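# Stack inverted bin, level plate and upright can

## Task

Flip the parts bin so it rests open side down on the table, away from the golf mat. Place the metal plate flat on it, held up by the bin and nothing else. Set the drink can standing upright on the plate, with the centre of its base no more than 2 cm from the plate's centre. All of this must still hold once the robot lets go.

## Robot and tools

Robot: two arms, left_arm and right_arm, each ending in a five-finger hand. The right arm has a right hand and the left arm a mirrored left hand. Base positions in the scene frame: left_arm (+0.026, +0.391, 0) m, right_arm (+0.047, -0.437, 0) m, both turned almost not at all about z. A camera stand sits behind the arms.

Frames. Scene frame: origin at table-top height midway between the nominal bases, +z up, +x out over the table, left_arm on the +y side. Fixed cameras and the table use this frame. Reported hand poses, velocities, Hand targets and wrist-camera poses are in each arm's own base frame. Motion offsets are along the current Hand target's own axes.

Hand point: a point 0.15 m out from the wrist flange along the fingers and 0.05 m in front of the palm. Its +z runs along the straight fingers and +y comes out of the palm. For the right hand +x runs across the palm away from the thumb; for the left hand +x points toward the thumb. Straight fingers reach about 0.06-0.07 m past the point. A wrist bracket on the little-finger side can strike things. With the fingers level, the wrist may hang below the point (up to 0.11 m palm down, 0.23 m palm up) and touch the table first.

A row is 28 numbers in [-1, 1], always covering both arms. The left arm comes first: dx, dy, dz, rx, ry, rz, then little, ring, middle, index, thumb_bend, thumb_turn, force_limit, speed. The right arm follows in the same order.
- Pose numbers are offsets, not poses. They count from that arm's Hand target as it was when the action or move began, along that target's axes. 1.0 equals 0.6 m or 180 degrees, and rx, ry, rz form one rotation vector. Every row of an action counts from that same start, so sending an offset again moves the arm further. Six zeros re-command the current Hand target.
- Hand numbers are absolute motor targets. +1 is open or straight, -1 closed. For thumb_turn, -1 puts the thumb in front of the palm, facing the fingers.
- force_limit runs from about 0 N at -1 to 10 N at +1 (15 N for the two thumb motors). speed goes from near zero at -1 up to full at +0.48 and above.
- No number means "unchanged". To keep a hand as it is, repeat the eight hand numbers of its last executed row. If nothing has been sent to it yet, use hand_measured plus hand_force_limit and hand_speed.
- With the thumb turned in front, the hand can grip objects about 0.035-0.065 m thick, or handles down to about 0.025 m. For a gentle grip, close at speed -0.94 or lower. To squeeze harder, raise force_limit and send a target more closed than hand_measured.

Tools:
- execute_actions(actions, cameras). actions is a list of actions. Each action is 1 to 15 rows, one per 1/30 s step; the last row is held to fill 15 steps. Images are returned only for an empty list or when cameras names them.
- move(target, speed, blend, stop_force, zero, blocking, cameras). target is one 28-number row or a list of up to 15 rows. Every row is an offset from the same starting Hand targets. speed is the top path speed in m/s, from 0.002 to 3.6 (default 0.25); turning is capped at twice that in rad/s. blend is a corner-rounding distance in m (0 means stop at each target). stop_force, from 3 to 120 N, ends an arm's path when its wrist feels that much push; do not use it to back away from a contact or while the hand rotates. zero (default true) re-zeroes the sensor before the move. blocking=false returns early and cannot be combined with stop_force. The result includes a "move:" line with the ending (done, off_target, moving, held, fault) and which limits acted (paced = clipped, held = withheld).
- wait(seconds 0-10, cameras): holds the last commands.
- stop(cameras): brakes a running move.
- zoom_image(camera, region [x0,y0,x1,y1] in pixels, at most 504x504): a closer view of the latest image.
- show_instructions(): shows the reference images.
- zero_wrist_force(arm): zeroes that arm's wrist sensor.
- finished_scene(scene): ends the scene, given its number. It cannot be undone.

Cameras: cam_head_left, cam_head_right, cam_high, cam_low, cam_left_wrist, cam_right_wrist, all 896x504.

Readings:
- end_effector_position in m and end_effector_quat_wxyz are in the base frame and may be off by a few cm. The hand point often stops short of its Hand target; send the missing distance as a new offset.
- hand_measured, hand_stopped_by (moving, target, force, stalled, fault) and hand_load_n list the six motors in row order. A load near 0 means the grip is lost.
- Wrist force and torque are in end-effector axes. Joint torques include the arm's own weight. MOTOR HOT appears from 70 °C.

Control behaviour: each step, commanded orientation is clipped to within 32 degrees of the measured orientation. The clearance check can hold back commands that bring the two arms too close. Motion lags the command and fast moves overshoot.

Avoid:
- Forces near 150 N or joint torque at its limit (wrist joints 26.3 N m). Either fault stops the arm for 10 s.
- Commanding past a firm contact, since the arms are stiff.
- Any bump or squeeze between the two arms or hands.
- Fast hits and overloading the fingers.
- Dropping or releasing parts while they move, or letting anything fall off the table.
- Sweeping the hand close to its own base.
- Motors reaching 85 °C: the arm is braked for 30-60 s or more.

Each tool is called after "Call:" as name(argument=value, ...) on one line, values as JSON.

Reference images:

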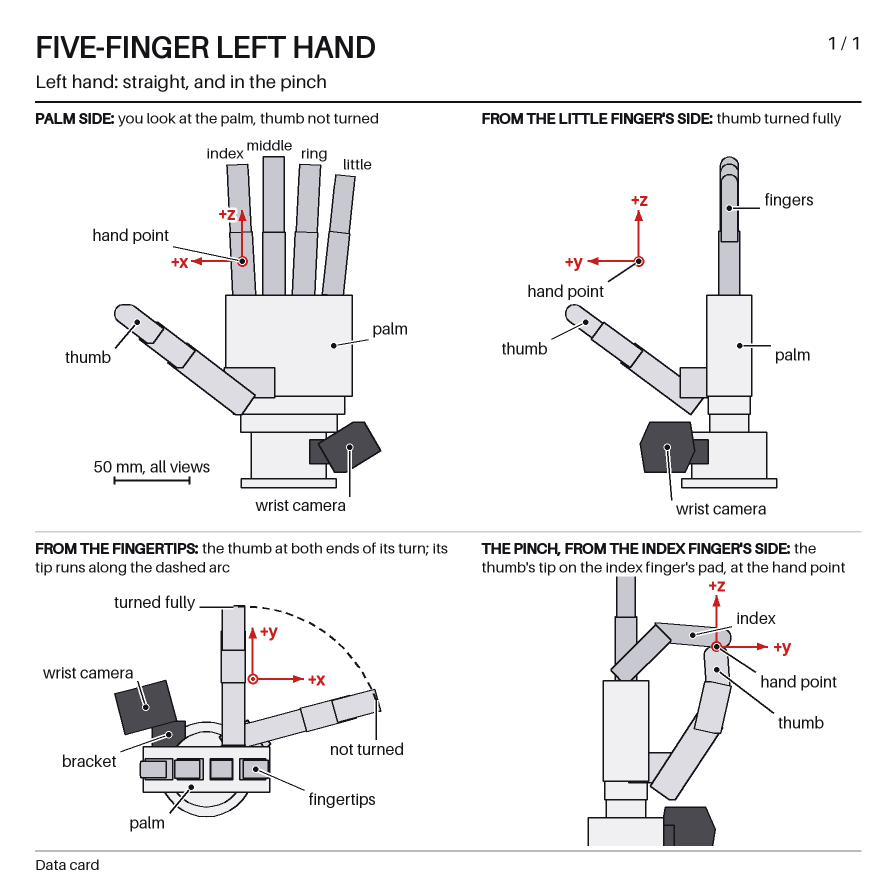

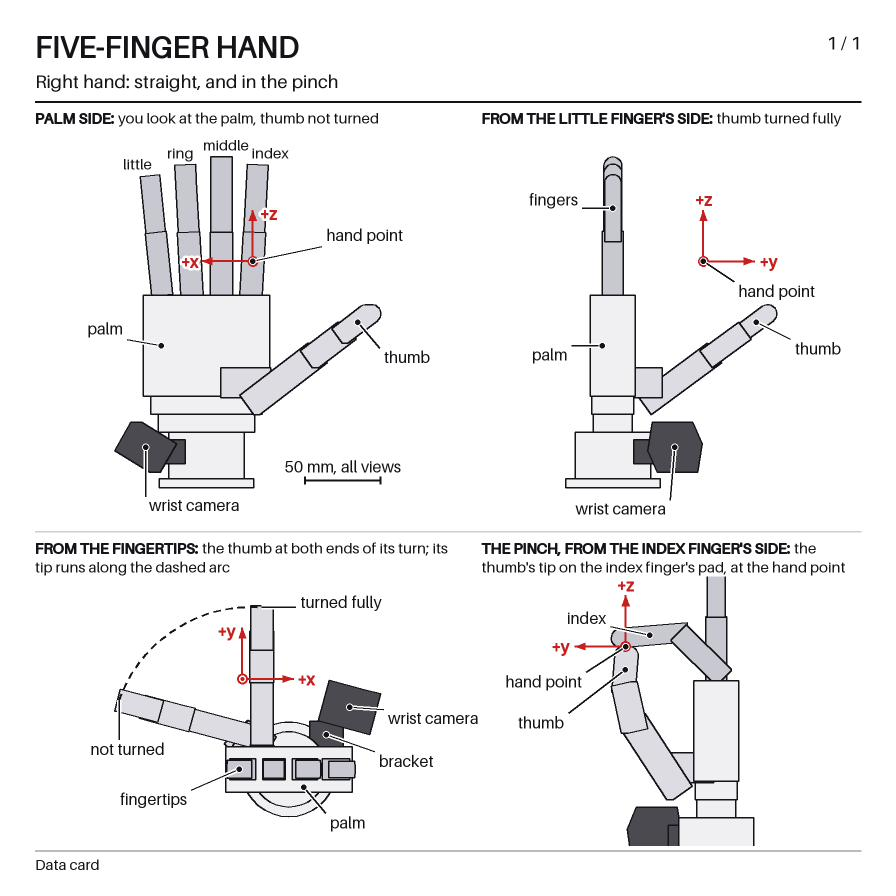

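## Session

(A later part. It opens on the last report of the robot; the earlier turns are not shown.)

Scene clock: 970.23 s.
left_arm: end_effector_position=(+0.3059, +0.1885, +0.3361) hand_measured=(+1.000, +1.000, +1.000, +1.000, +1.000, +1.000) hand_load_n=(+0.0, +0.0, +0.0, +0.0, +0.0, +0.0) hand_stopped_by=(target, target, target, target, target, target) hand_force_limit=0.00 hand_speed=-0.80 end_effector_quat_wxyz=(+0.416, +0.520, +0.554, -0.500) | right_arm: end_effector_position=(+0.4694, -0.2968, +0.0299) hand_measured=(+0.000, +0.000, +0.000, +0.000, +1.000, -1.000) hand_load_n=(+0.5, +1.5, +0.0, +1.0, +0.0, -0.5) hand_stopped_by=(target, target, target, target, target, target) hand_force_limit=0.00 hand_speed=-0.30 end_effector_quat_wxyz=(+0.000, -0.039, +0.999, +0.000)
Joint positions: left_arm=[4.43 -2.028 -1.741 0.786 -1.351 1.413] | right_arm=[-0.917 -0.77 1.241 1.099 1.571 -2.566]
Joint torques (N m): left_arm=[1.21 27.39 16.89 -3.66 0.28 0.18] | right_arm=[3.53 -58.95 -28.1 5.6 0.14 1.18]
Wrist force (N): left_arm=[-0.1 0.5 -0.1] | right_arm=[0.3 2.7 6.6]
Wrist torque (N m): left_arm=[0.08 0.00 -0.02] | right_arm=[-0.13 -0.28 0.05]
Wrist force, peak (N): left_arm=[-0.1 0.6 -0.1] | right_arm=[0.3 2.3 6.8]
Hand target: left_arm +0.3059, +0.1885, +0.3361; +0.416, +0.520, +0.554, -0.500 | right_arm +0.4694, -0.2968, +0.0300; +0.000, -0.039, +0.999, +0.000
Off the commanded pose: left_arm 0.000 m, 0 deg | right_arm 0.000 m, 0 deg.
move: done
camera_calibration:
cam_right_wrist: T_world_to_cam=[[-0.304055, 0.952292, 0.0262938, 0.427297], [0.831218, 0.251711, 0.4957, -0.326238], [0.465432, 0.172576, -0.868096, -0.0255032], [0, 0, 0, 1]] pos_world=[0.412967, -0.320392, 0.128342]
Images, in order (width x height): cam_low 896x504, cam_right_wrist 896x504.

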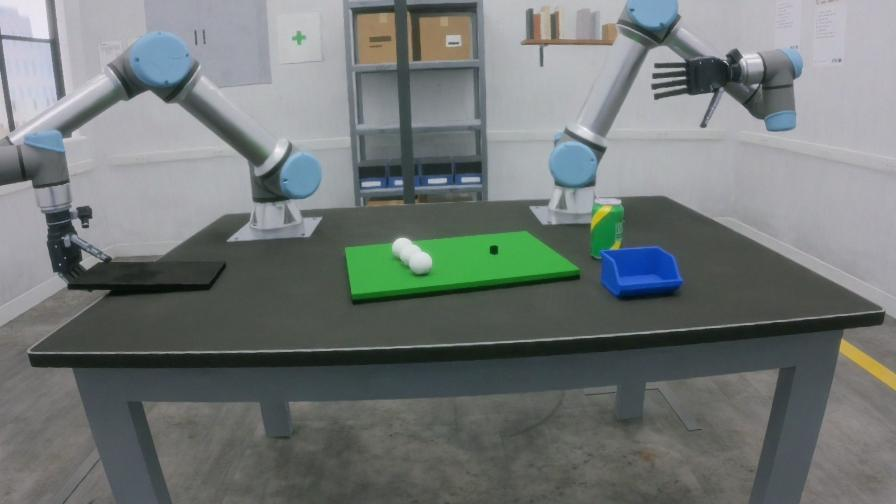

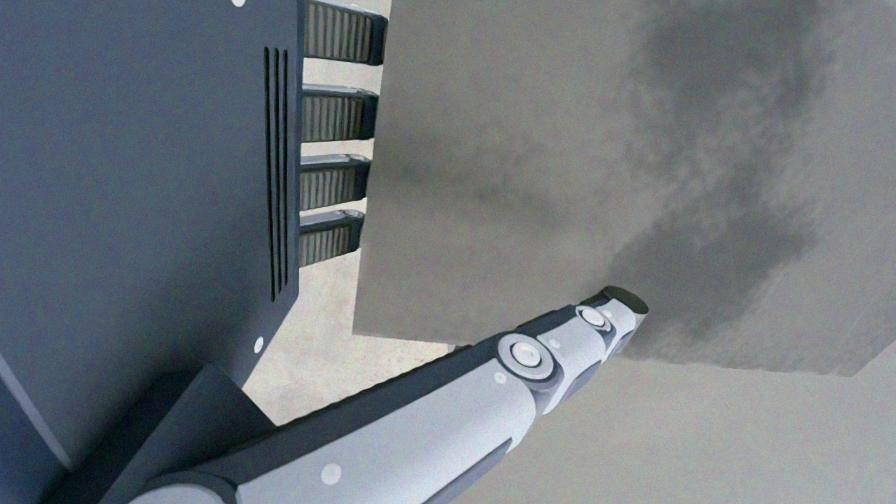

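Call:
move(target=[[0,0,0,0,0,0,1,1,1,1,1,1,0,-0.8,0,0,0.05,0,0,0,0,0,0,0,1,-1,0,-0.3],[0,0,0,0,0,0,1,1,1,1,1,1,0,-0.8,0,-0.18,0.05,0,0,0,0,0,0,0,1,-1,0,-0.3],[0,0,0,0,0,0,1,1,1,1,1,1,0,-0.8,0,-0.18,-0.3,0,0,0,0,0,0,0,1,-1,0,-0.3]], speed=[0.04,0.12,0.3], blend=[0,0.01,0], cameras=["cam_right_wrist","cam_low","cam_high","cam_head_left","cam_left_wrist"])

Call:
zoom_image(camera="cam_left_wrist", region=[150, 230, 450, 400])

Scene clock: 995.13 s.
left_arm: end_effector_position=(+0.3059, +0.1885, +0.3361) hand_measured=(+1.000, +1.000, +1.000, +1.000, +1.000, +1.000) hand_load_n=(+0.0, +0.0, +0.0, +0.0, +0.0, +0.0) hand_stopped_by=(target, target, target, target, target, target) hand_force_limit=0.00 hand_speed=-0.80 end_effector_quat_wxyz=(+0.416, +0.520, +0.554, -0.500) | right_arm: end_effector_position=(+0.4779, -0.4044, +0.2100) hand_measured=(+0.000, +0.000, +0.000, +0.000, +1.000, -1.000) hand_load_n=(+0.5, +0.5, +0.0, +0.0, +0.0, +0.0) hand_stopped_by=(target, target, target, target, target, target) hand_force_limit=0.00 hand_speed=-0.30 end_effector_quat_wxyz=(+0.000, -0.039, +0.999, +0.000)
Joint positions: left_arm=[4.43 -2.028 -1.741 0.786 -1.351 1.413] | right_arm=[-1.008 -0.616 0.483 1.704 1.571 -2.658]
Joint torques (N m): left_arm=[0.95 27.38 17.55 -3.8 0.35 0.17] | right_arm=[6.08 -40.43 -28.36 4.79 1.32 -1.68]
Wrist force (N): left_arm=[-0.3 0.4 0.0] | right_arm=[0.0 0.5 -1.1]
Wrist torque (N m): left_arm=[0.06 0.03 -0.03] | right_arm=[0.02 0.00 0.07]
Wrist force, peak (N): left_arm=[-0.4 0.7 -0.1] | right_arm=[0.2 2.8 7.0]
Hand target: left_arm +0.3059, +0.1885, +0.3361; +0.416, +0.520, +0.554, -0.500 | right_arm +0.4779, -0.4044, +0.2100; +0.000, -0.039, +0.999, +0.000
Off the commanded pose: left_arm 0.000 m, 0 deg | right_arm 0.000 m, 0 deg.
move: done
camera_calibration:
cam_right_wrist: T_world_to_cam=[[-0.304055, 0.952292, 0.0262938, 0.527582], [0.831218, 0.251711, 0.4957, -0.395412], [0.465432, 0.172576, -0.868096, 0.1455], [0, 0, 0, 1]] pos_world=[0.421367, -0.427992, 0.308442]
Images, in order (width x height): cam_head_left 896x504, cam_high 896x504, cam_low 896x504, cam_left_wrist 896x504, cam_right_wrist 896x504.

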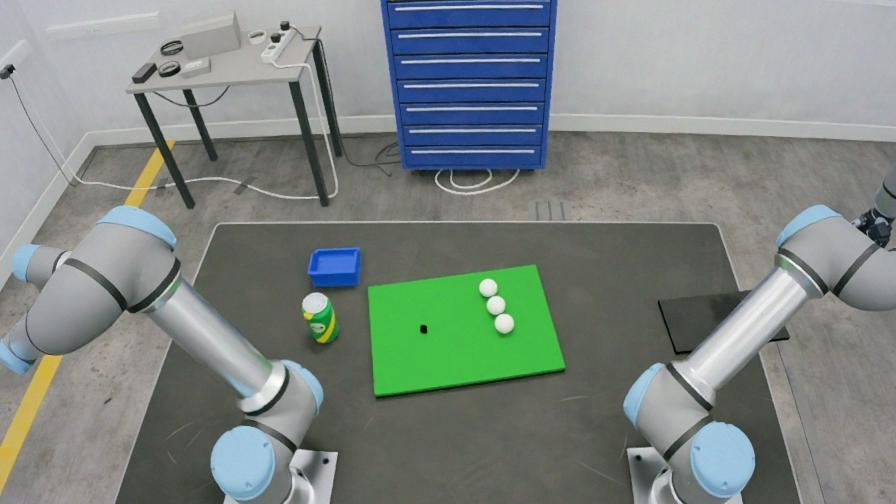

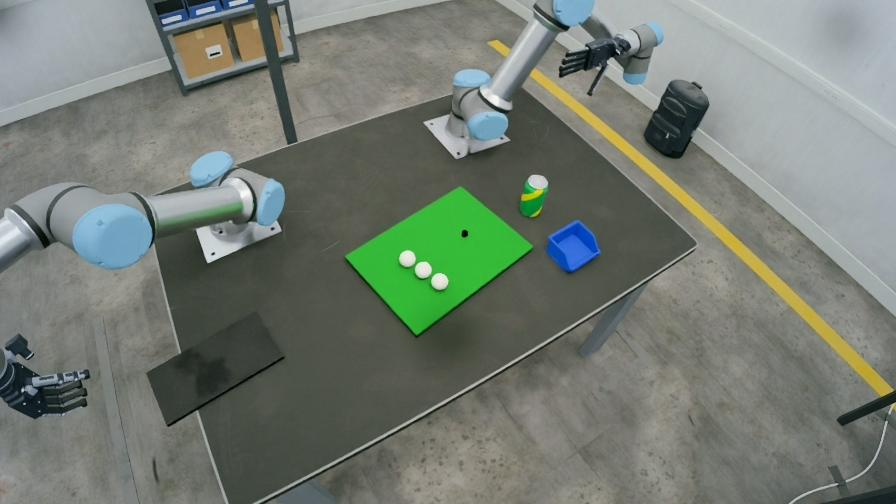

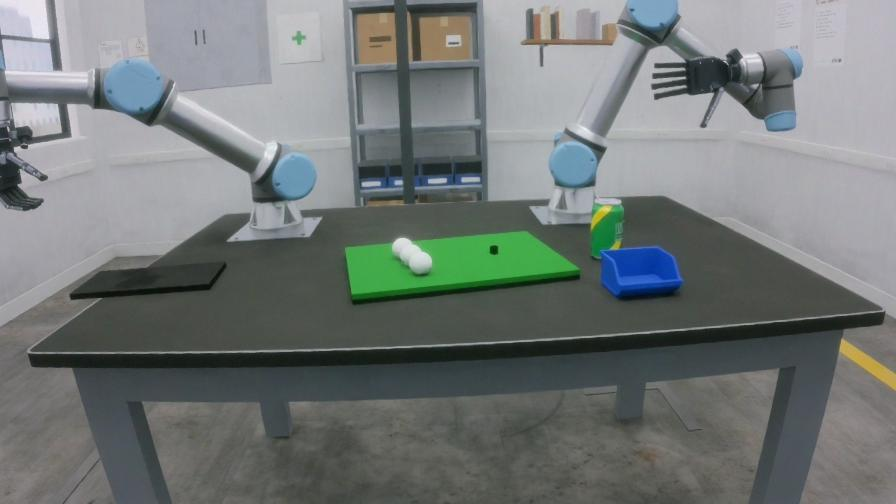

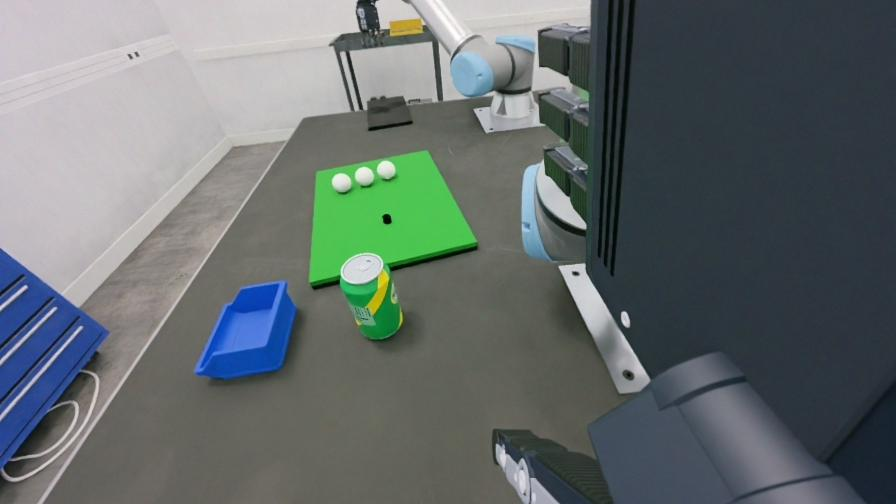

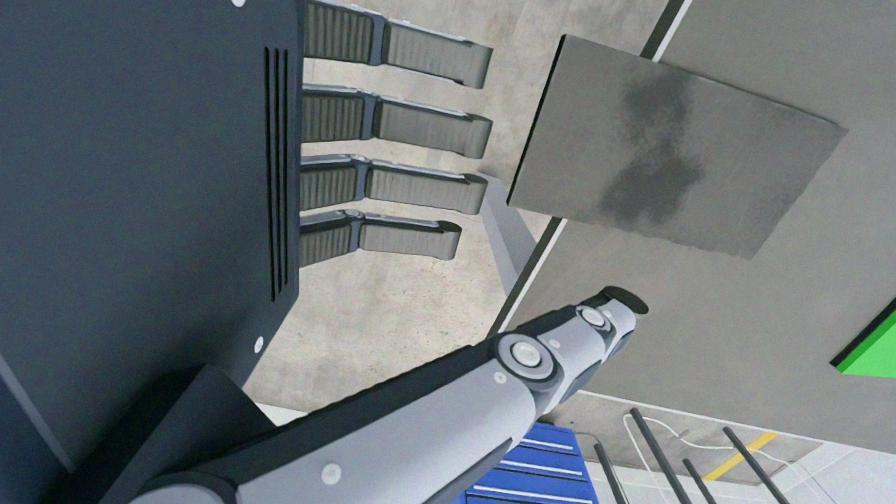

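Scaled by 1.680.

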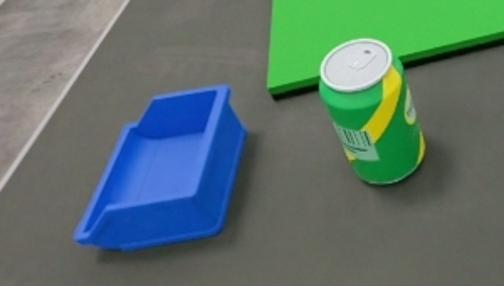

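Call:
move(target=[0.0277,0.5982,0.2815,-0.0412,0.4489,0.0166,-1,1,1,-1,1,1,0,-0.3,0,0,0,0,0,0,0,0,0,0,1,-1,0,-0.3], speed=0.3, cameras=["cam_left_wrist","cam_low","cam_high","cam_head_left"])

Scene clock: 1050.83 s.
left_arm: end_effector_position=(+0.6500, +0.0099, +0.2502) hand_measured=(-1.000, +1.000, +1.000, -1.000, +1.000, +1.000) hand_load_n=(+0.0, +0.5, +0.0, +0.0, +0.0, +0.0) hand_stopped_by=(target, target, target, target, target, target) hand_force_limit=0.00 hand_speed=-0.30 end_effector_quat_wxyz=(+0.000, +0.707, +0.707, +0.000) | right_arm: end_effector_position=(+0.4779, -0.4044, +0.2100) hand_measured=(+0.000, +0.000, +0.000, +0.000, +1.000, -1.000) hand_load_n=(+0.0, +0.0, +0.0, +0.0, -0.5, +0.0) hand_stopped_by=(target, target, target, target, target, target) hand_force_limit=0.00 hand_speed=-0.30 end_effector_quat_wxyz=(+0.000, -0.039, +0.999, +0.000)
Joint positions: left_arm=[3.334 -2.299 -0.789 1.518 -1.571 0.193] | right_arm=[-1.008 -0.616 0.482 1.704 1.571 -2.658]
Joint torques (N m): left_arm=[-7.08 34.38 23.48 -5.3 -1.42 -1.95] | right_arm=[7.14 -39.74 -29.97 4.91 1.09 -1.66]
Wrist force (N): left_arm=[-1.7 1.9 0.6] | right_arm=[0.2 0.8 -1.1]
Wrist torque (N m): left_arm=[0.14 0.24 -0.09] | right_arm=[0.06 -0.02 0.08]
Wrist force, peak (N): left_arm=[-2.3 2.4 0.6] | right_arm=[0.1 0.9 -1.3]
Hand target: left_arm +0.6500, +0.0099, +0.2502; +0.000, +0.707, +0.707, +0.000 | right_arm +0.4779, -0.4044, +0.2100; +0.000, -0.039, +0.999, +0.000
Off the commanded pose: left_arm 0.000 m, 0 deg | right_arm 0.000 m, 0 deg.
move: done
camera_calibration:
cam_left_wrist: T_world_to_cam=[[-0.977273, 0.21173, 0.0103392, 0.624389], [0.181857, 0.812332, 0.554116, -0.270313], [0.108924, 0.543404, -0.832375, 0.24451], [0, 0, 0, 1]] pos_world=[0.632724, -0.0454856, 0.346853]
Images, in order (width x height): cam_head_left 896x504, cam_high 896x504, cam_low 896x504, cam_left_wrist 896x504.

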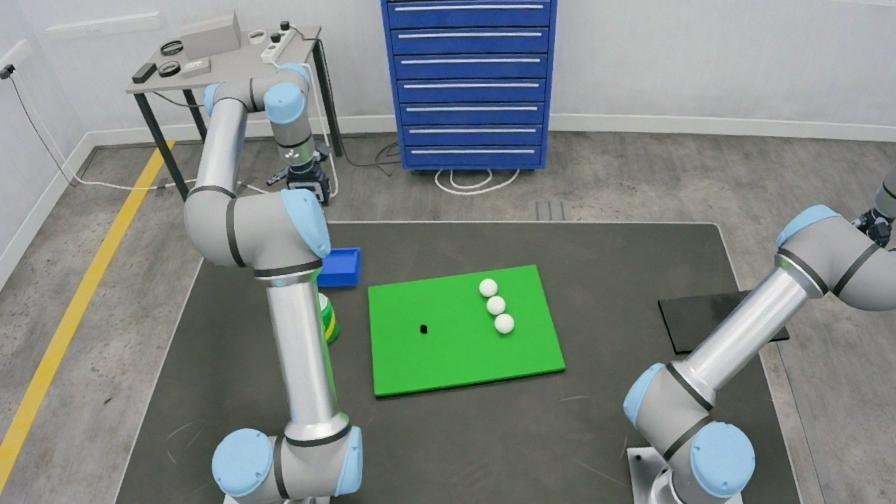

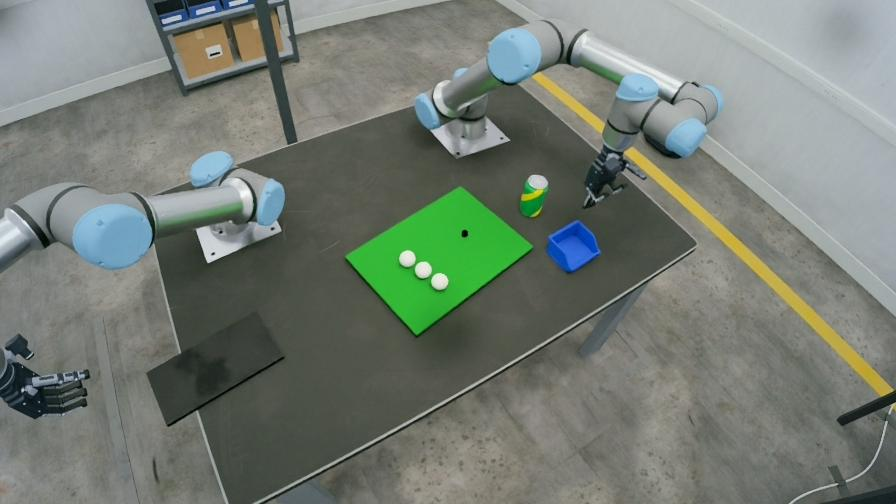

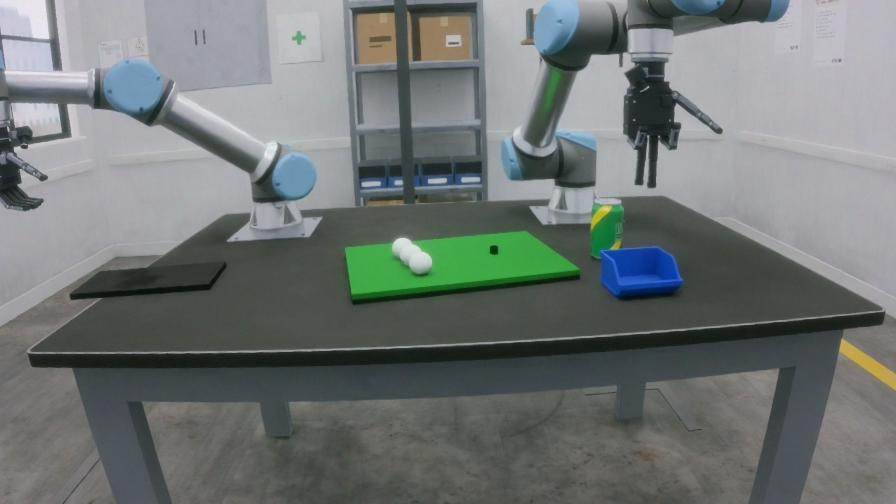

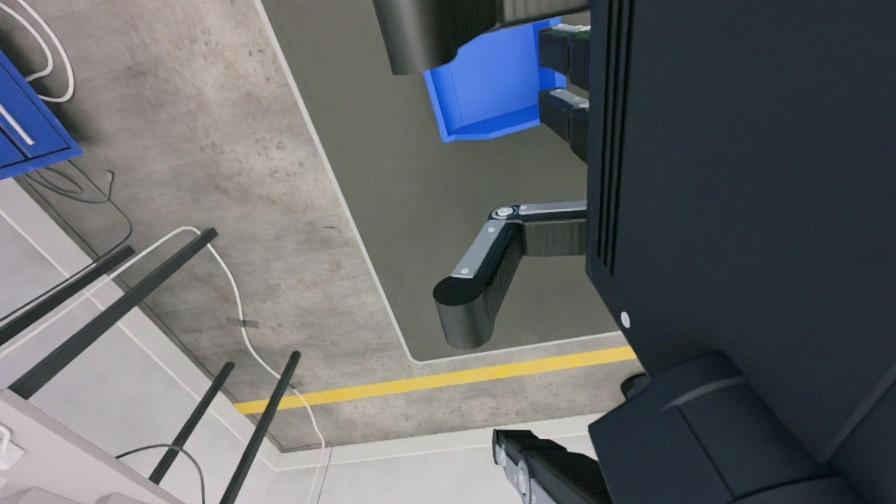

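Call:
move(target=[0,0,0.245,0,0,0,-1,1,1,-1,1,1,0,-0.3,0,0,0,0,0,0,0,0,0,0,1,-1,0,-0.3], speed=0.2, cameras=["cam_left_wrist","cam_low","cam_high"])

Call:
zoom_image(camera="cam_low", region=[560, 160, 740, 310])

Call:
zoom_image(camera="cam_high", region=[500, 160, 680, 290])

Scene clock: 1071.60 s.
left_arm: end_effector_position=(+0.6500, +0.0099, +0.1033) hand_measured=(-1.000, +1.000, +1.000, -1.000, +1.000, +1.000) hand_load_n=(+0.0, +0.0, +0.0, +0.0, +0.0, +0.0) hand_stopped_by=(target, target, target, target, target, target) hand_force_limit=0.00 hand_speed=-0.30 end_effector_quat_wxyz=(+0.000, +0.707, +0.707, +0.000) | right_arm: end_effector_position=(+0.4779, -0.4044, +0.2100) hand_measured=(+0.000, +0.000, +0.000, +0.000, +1.000, -1.000) hand_load_n=(+0.5, +0.0, +0.0, +0.0, +0.0, +0.0) hand_stopped_by=(target, target, target, target, target, target) hand_force_limit=0.00 hand_speed=-0.30 end_effector_quat_wxyz=(+0.000, -0.039, +0.999, +0.000)
Joint positions: left_arm=[3.334 -2.35 -1.08 1.859 -1.571 0.193] | right_arm=[-1.008 -0.616 0.482 1.704 1.571 -2.658]
Joint torques (N m): left_arm=[9.25 35.5 8.78 -0.11 1.48 1.84] | right_arm=[6.55 -39.92 -29.93 4.73 1.18 -1.51]
Wrist force (N): left_arm=[-1.8 1.9 0.6] | right_arm=[0.0 0.8 -1.2]
Wrist torque (N m): left_arm=[0.12 0.25 -0.12] | right_arm=[0.07 0.01 0.08]
Wrist force, peak (N): left_arm=[-1.9 1.5 2.0] | right_arm=[0.0 0.9 -1.3]
Hand target: left_arm +0.6500, +0.0099, +0.1032; +0.000, +0.707, +0.707, +0.000 | right_arm +0.4779, -0.4044, +0.2100; +0.000, -0.039, +0.999, +0.000
Off the commanded pose: left_arm 0.000 m, 0 deg | right_arm 0.000 m, 0 deg.
move: done
camera_calibration:
cam_left_wrist: T_world_to_cam=[[-0.977282, 0.211684, 0.0104502, 0.625911], [0.181872, 0.812293, 0.554169, -0.188799], [0.10882, 0.54348, -0.832338, 0.122267], [0, 0, 0, 1]] pos_world=[0.632724, -0.0455854, 0.199853]
Images, in order (width x height): cam_high 896x504, cam_low 896x504, cam_left_wrist 896x504.

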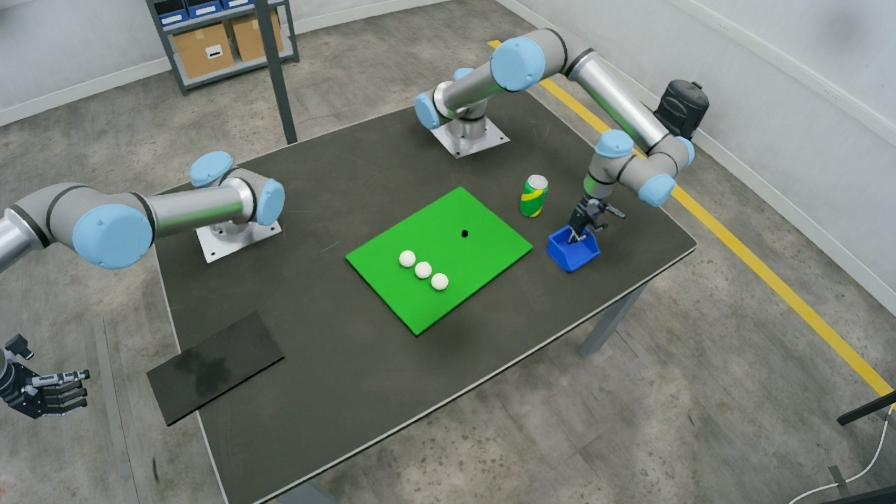

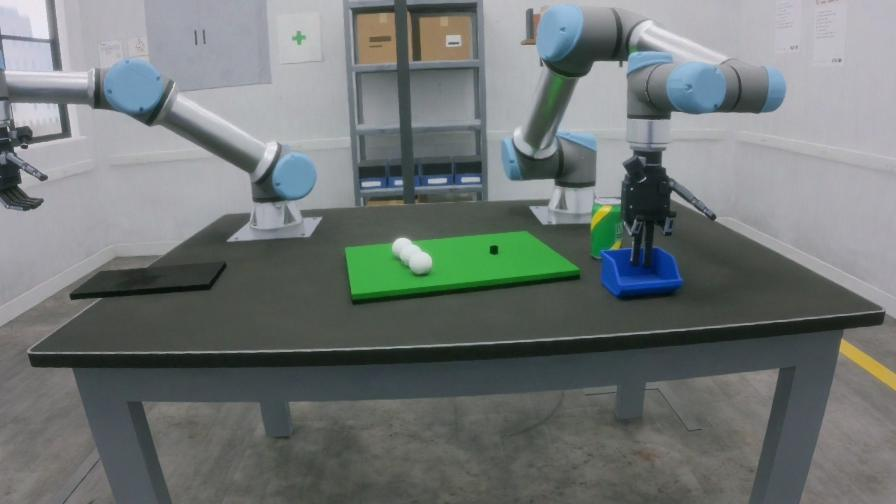

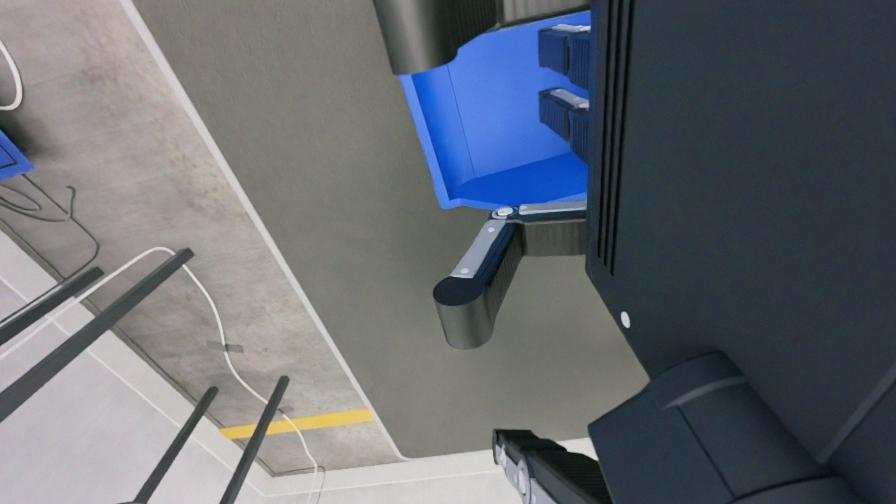

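Scaled by 2.800.

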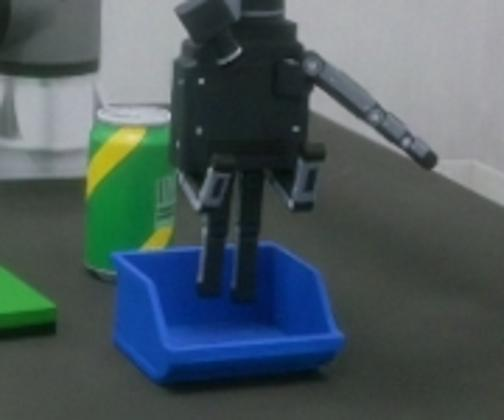

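Scaled by 2.800.

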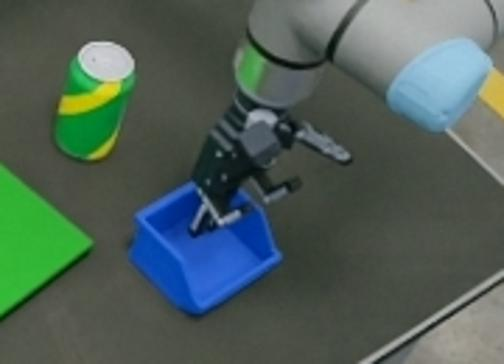

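Call:
move(target=[[0,0,0.0387,0,0,0,-1,1,1,-1,1,1,0,-0.3,0,0,0,0,0,0,0,0,0,0,1,-1,0,-0.3],[0,0.1407,0.0167,-0.0833,0,0,-1,1,1,-1,1,1,0,-0.3,0,0,0,0,0,0,0,0,0,0,1,-1,0,-0.3],[0,0.0823,0.0167,-0.0833,0,0,-1,1,1,-1,1,1,0,-0.3,0,0,0,0,0,0,0,0,0,0,1,-1,0,-0.3]], speed=0.1, cameras=["cam_left_wrist","cam_low","cam_high"])

Scene clock: 1107.37 s.
left_arm: end_effector_position=(+0.6994, +0.0099, +0.0932) hand_measured=(-1.000, +1.000, +1.000, -1.000, +1.000, +1.000) hand_load_n=(+0.0, +0.0, +0.0, +0.0, +0.0, +0.0) hand_stopped_by=(target, target, target, target, target, target) hand_force_limit=0.00 hand_speed=-0.30 end_effector_quat_wxyz=(+0.092, +0.701, +0.701, +0.092) | right_arm: end_effector_position=(+0.4779, -0.4044, +0.2100) hand_measured=(+0.000, +0.000, +0.000, +0.000, +1.000, -1.000) hand_load_n=(+0.0, +0.0, +0.0, +0.0, +0.0, +0.0) hand_stopped_by=(target, target, target, target, target, target) hand_force_limit=0.00 hand_speed=-0.30 end_effector_quat_wxyz=(+0.000, -0.039, +0.999, +0.000)
Joint positions: left_arm=[3.339 -2.315 -1.166 2.167 -1.52 0.191] | right_arm=[-1.008 -0.616 0.482 1.704 1.571 -2.658]
Joint torques (N m): left_arm=[9.63 45.85 9.81 0.42 1.32 1.71] | right_arm=[7.45 -40.01 -29.75 4.61 1.2 -1.44]
Wrist force (N): left_arm=[-1.4 1.5 0.5] | right_arm=[0.0 0.8 -1.0]
Wrist torque (N m): left_arm=[0.10 0.18 -0.16] | right_arm=[0.05 0.00 0.07]
Wrist force, peak (N): left_arm=[-2.0 2.0 0.7] | right_arm=[-0.1 0.9 -1.3]
Hand target: left_arm +0.6994, +0.0099, +0.0932; +0.092, +0.701, +0.701, +0.092 | right_arm +0.4779, -0.4044, +0.2100; +0.000, -0.039, +0.999, +0.000
Off the commanded pose: left_arm 0.000 m, 0 deg | right_arm 0.000 m, 0 deg.
move: done
camera_calibration:
cam_left_wrist: T_world_to_cam=[[-0.946708, 0.211686, -0.242762, 0.676505], [0.0323374, 0.812359, 0.582261, -0.0902185], [0.320466, 0.543381, -0.775912, -0.0447771], [0, 0, 0, 1]] pos_world=[0.65772, -0.0455857, 0.182017]
Images, in order (width x height): cam_high 896x504, cam_low 896x504, cam_left_wrist 896x504.

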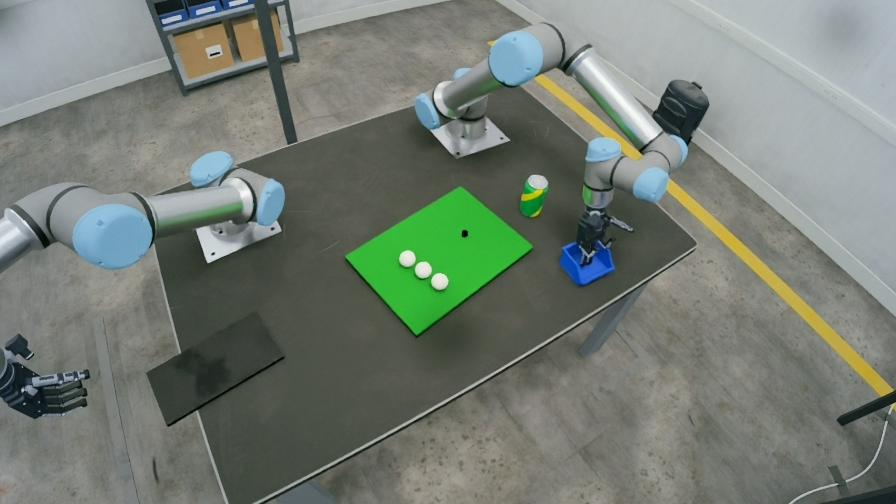

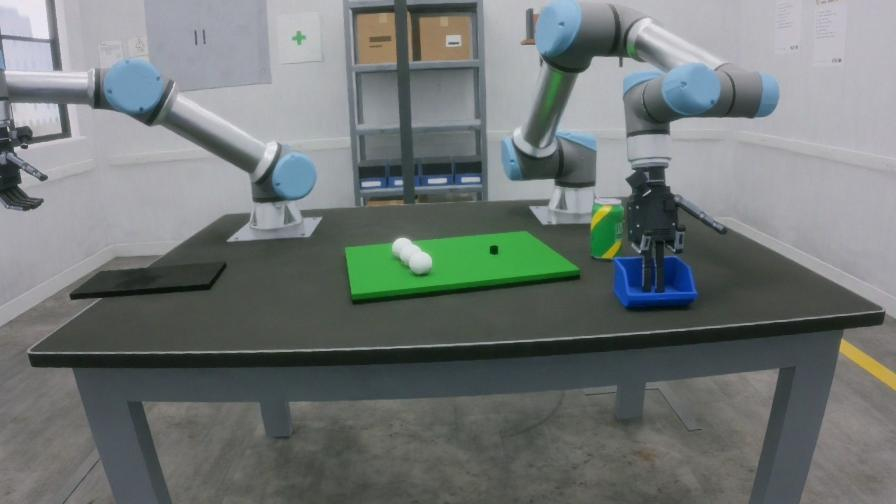

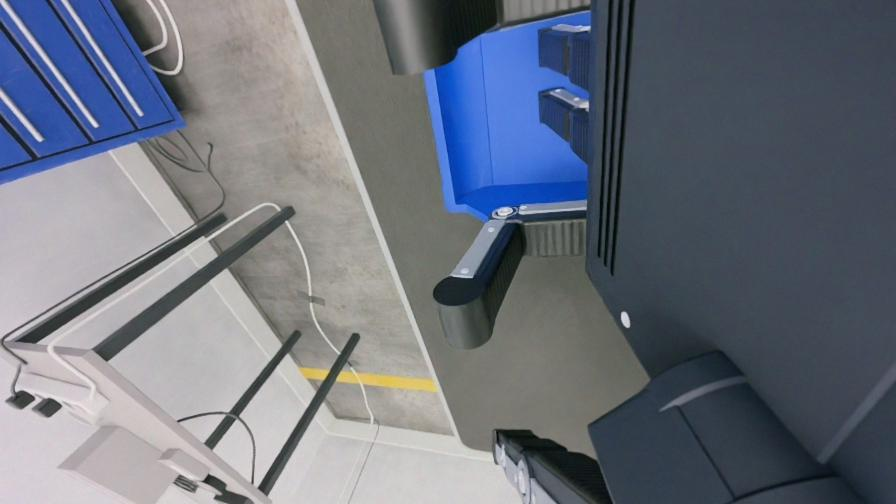

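Call:
move(target=[[-0.3582,-0.0105,-0.0083,-0.0278,0,0,-1,1,1,-1,1,1,0,-0.3,0,0,0,0,0,0,0,0,0,0,1,-1,0,-0.3],[-0.6948,-0.0212,-0.0157,-0.0556,0,0,-1,1,1,-1,1,1,0,-0.3,0,0,0,0,0,0,0,0,0,0,1,-1,0,-0.3]], speed=0.1, blend=[0.02,0], cameras=["cam_left_wrist","cam_low","cam_high","cam_head_left"])

Scene clock: 1125.23 s.
left_arm: end_effector_position=(+0.6846, -0.4069, +0.0990) hand_measured=(-1.000, +1.000, +1.000, -1.000, +1.000, +1.000) hand_load_n=(+0.0, +0.0, +0.0, +0.0, +0.0, +0.0) hand_stopped_by=(target, target, target, target, target, target) hand_force_limit=0.00 hand_speed=-0.30 end_effector_quat_wxyz=(+0.153, +0.690, +0.690, +0.153) | right_arm: end_effector_position=(+0.4779, -0.4044, +0.2100) hand_measured=(+0.000, +0.000, +0.000, +0.000, +1.000, -1.000) hand_load_n=(+0.0, +0.0, +0.5, +0.0, +0.0, +0.0) hand_stopped_by=(target, target, target, target, target, target) hand_force_limit=0.00 hand_speed=-0.30 end_effector_quat_wxyz=(+0.000, -0.039, +0.999, +0.000)
Joint positions: left_arm=[2.642 -2.633 -0.589 2.04 -1.774 -0.459] | right_arm=[-1.008 -0.616 0.482 1.704 1.571 -2.658]
Joint torques (N m): left_arm=[-6.69 43.75 25.79 -4.54 -1.85 -1.84] | right_arm=[6.89 -40.56 -29.14 4.82 1.21 -1.47]
Wrist force (N): left_arm=[-1.3 1.4 0.4] | right_arm=[0.2 0.7 -1.2]
Wrist torque (N m): left_arm=[0.12 0.22 0.00] | right_arm=[0.05 -0.02 0.09]
Wrist force, peak (N): left_arm=[-1.9 1.7 0.5] | right_arm=[0.2 0.9 -1.2]
Hand target: left_arm +0.6846, -0.4070, +0.0990; +0.153, +0.690, +0.690, +0.153 | right_arm +0.4779, -0.4044, +0.2100; +0.000, -0.039, +0.999, +0.000
Off the commanded pose: left_arm 0.000 m, 0 deg | right_arm 0.000 m, 0 deg.
move: done
camera_calibration:
cam_left_wrist: T_world_to_cam=[[-0.890099, 0.211634, -0.403653, 0.729294], [-0.069421, 0.812366, 0.579001, 0.315408], [0.45045, 0.54339, -0.708394, 0.0953571], [0, 0, 0, 1]] pos_world=[0.628086, -0.462386, 0.17931]
Images, in order (width x height): cam_head_left 896x504, cam_high 896x504, cam_low 896x504, cam_left_wrist 896x504.

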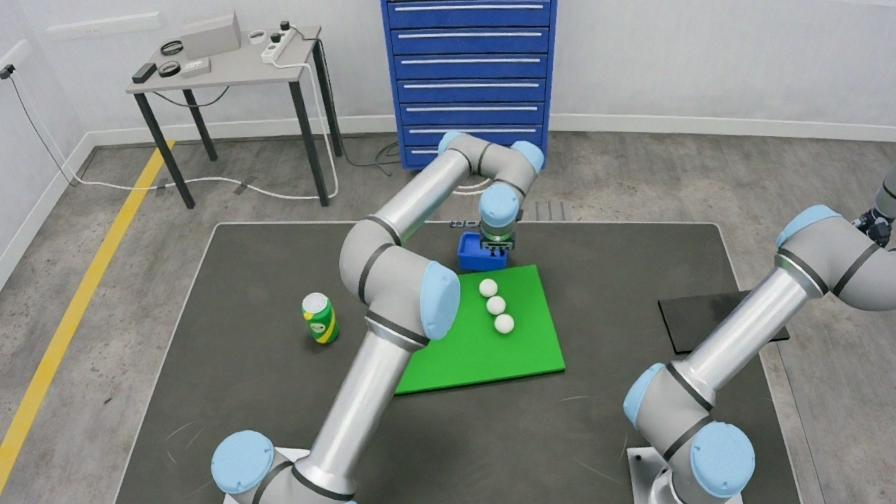

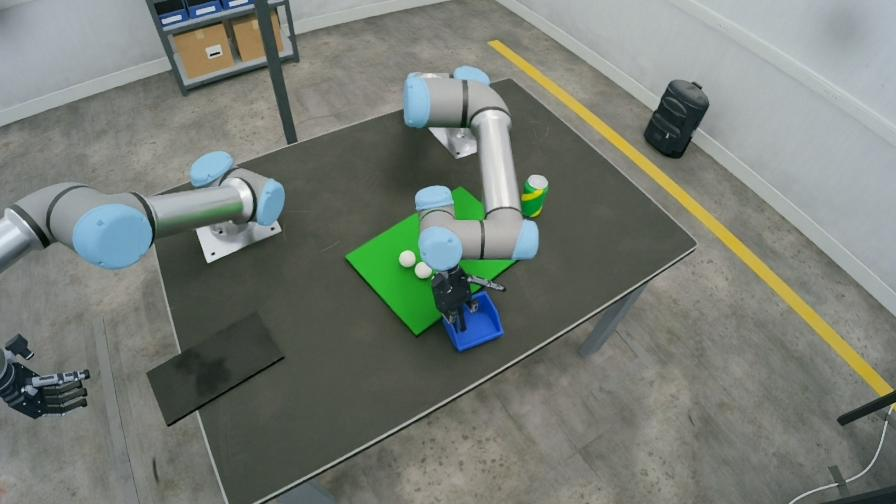

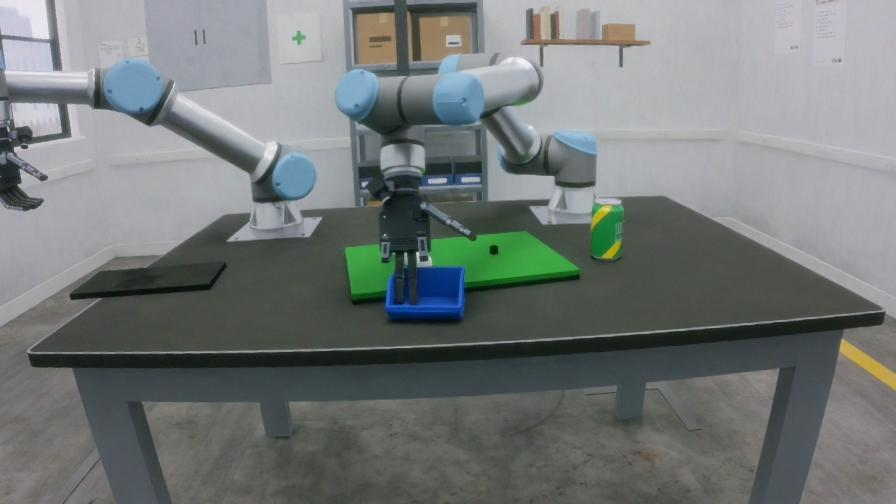

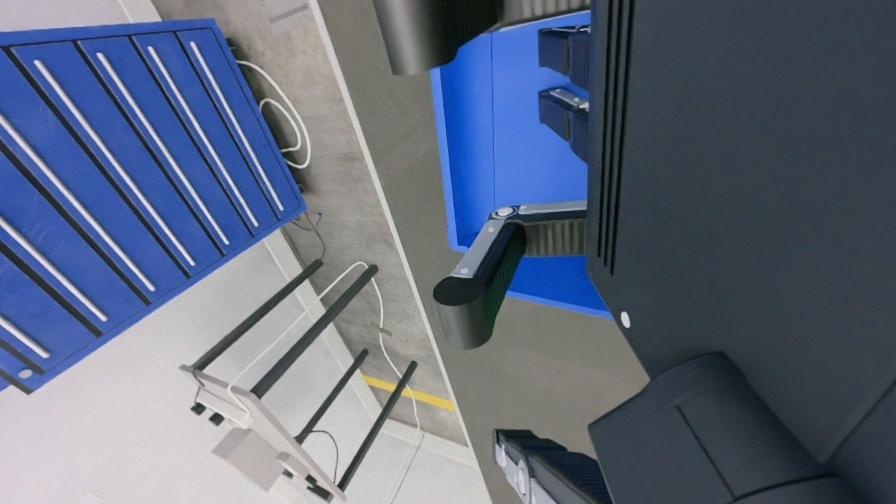

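Call:
move(target=[[0,0,-0.2,0,0,0,-1,1,1,-1,1,1,0,-0.3,0,0,0,0,0,0,0,0,0,0,1,-1,0,-0.3],[0.6683,-0.3078,-0.4028,0.1389,0,0,1,1,1,1,1,-1,0,0,0,0,0,0,0,0,0,0,0,0,1,-1,0,-0.3]], speed=[0.15,0.35], blend=[0.02,0], cameras=["cam_left_wrist","cam_low","cam_high","cam_head_left"])

Scene clock: 1216.37 s.
left_arm: end_effector_position=(+0.4151, -0.0059, +0.2400) hand_measured=(+1.000, +1.000, +1.000, +1.000, +1.000, -1.000) hand_load_n=(+0.0, +0.0, +0.0, +0.0, +0.0, +0.0) hand_stopped_by=(target, target, target, target, target, target) hand_force_limit=0.00 hand_speed=0.00 end_effector_quat_wxyz=(+0.000, +0.707, +0.707, +0.000) | right_arm: end_effector_position=(+0.4779, -0.4044, +0.2100) hand_measured=(+0.000, +0.000, +0.000, +0.000, +1.000, -1.000) hand_load_n=(+0.0, +0.0, +0.0, +0.0, -0.5, +0.0) hand_stopped_by=(target, target, target, target, target, target) hand_force_limit=0.00 hand_speed=-0.30 end_effector_quat_wxyz=(+0.000, -0.039, +0.999, +0.000)
Joint positions: left_arm=[3.421 -1.689 -1.696 1.814 -1.571 0.28] | right_arm=[-1.008 -0.616 0.482 1.704 1.571 -2.658]
Joint torques (N m): left_arm=[8.27 24.76 11.6 -3.76 1.2 1.68] | right_arm=[7.14 -39.17 -29.94 4.77 1.09 -1.42]
Wrist force (N): left_arm=[-1.7 1.4 0.5] | right_arm=[0.0 0.8 -0.9]
Wrist torque (N m): left_arm=[0.07 0.25 -0.19] | right_arm=[0.05 0.01 0.08]
Wrist force, peak (N): left_arm=[-2.6 2.0 0.5] | right_arm=[0.2 0.9 -1.3]
Hand target: left_arm +0.4151, -0.0059, +0.2400; +0.000, +0.707, +0.707, +0.000 | right_arm +0.4779, -0.4044, +0.2100; +0.000, -0.039, +0.999, +0.000
Off the commanded pose: left_arm 0.000 m, 0 deg | right_arm 0.000 m, 0 deg.
move: done
camera_calibration:
cam_left_wrist: T_world_to_cam=[[-0.97728, 0.211695, 0.0104324, 0.398269], [0.181881, 0.812337, 0.554101, -0.208975], [0.108826, 0.543409, -0.832384, 0.270206], [0, 0, 0, 1]] pos_world=[0.397824, -0.0613856, 0.336553]
Images, in order (width x height): cam_head_left 896x504, cam_high 896x504, cam_low 896x504, cam_left_wrist 896x504.

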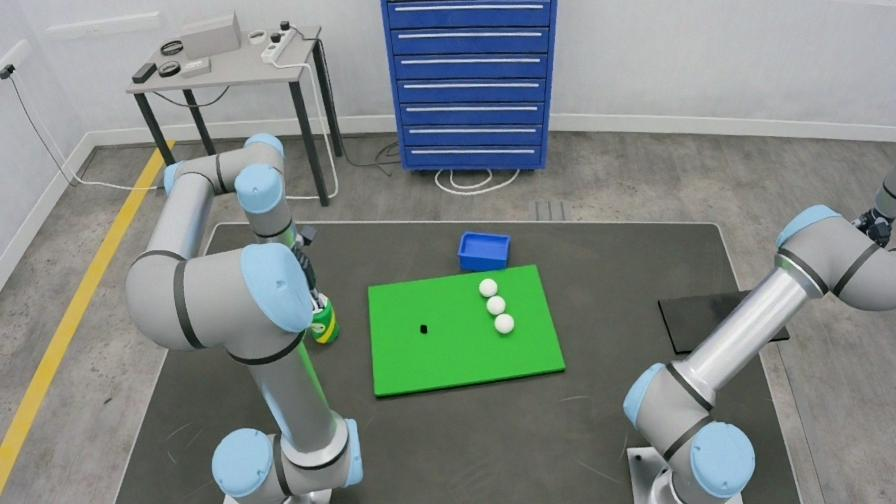

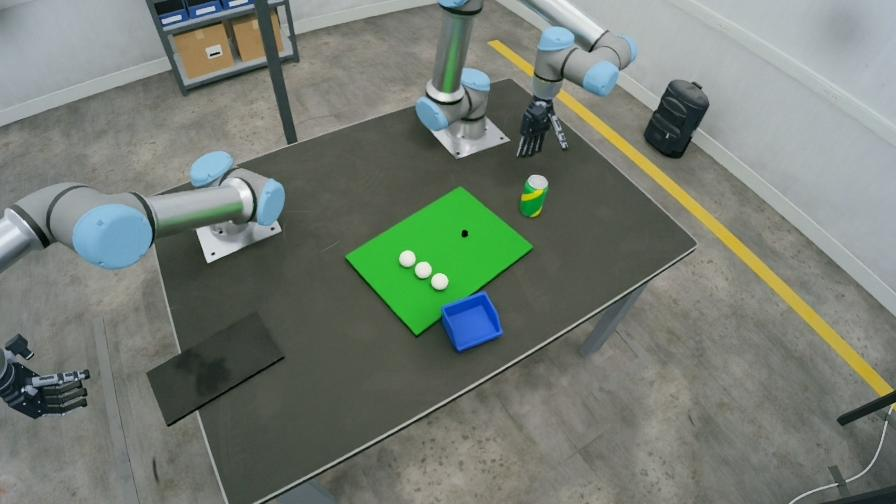

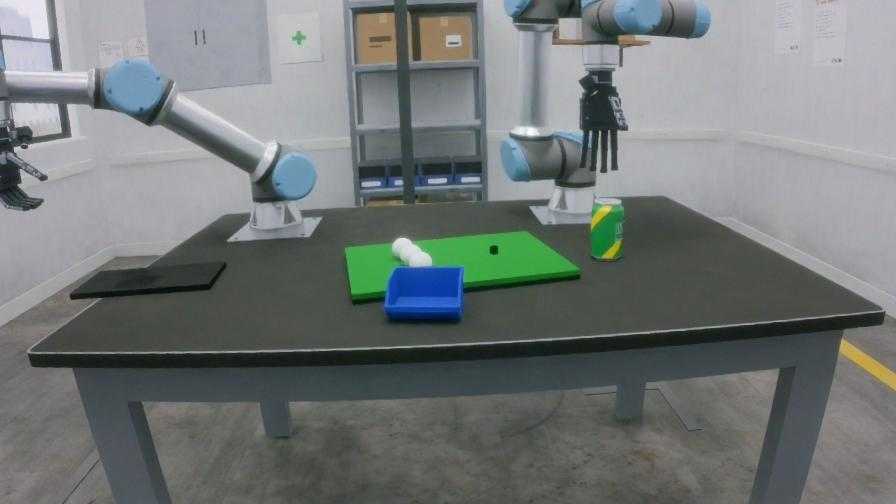

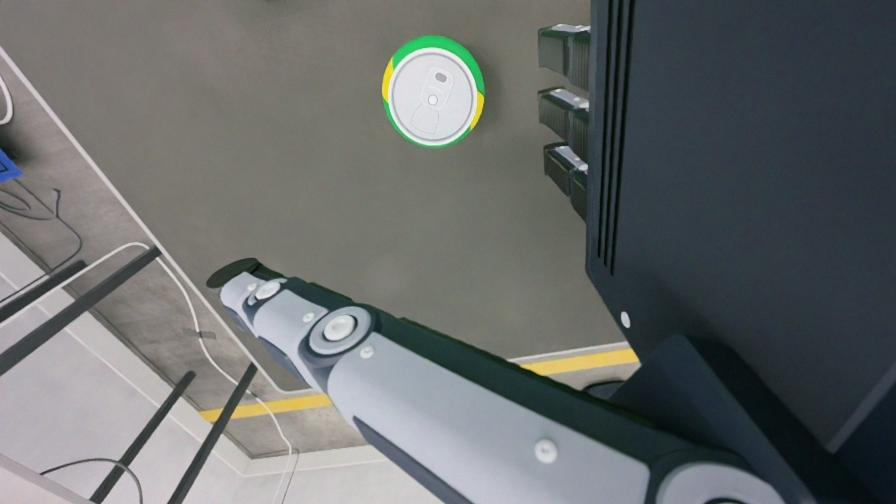

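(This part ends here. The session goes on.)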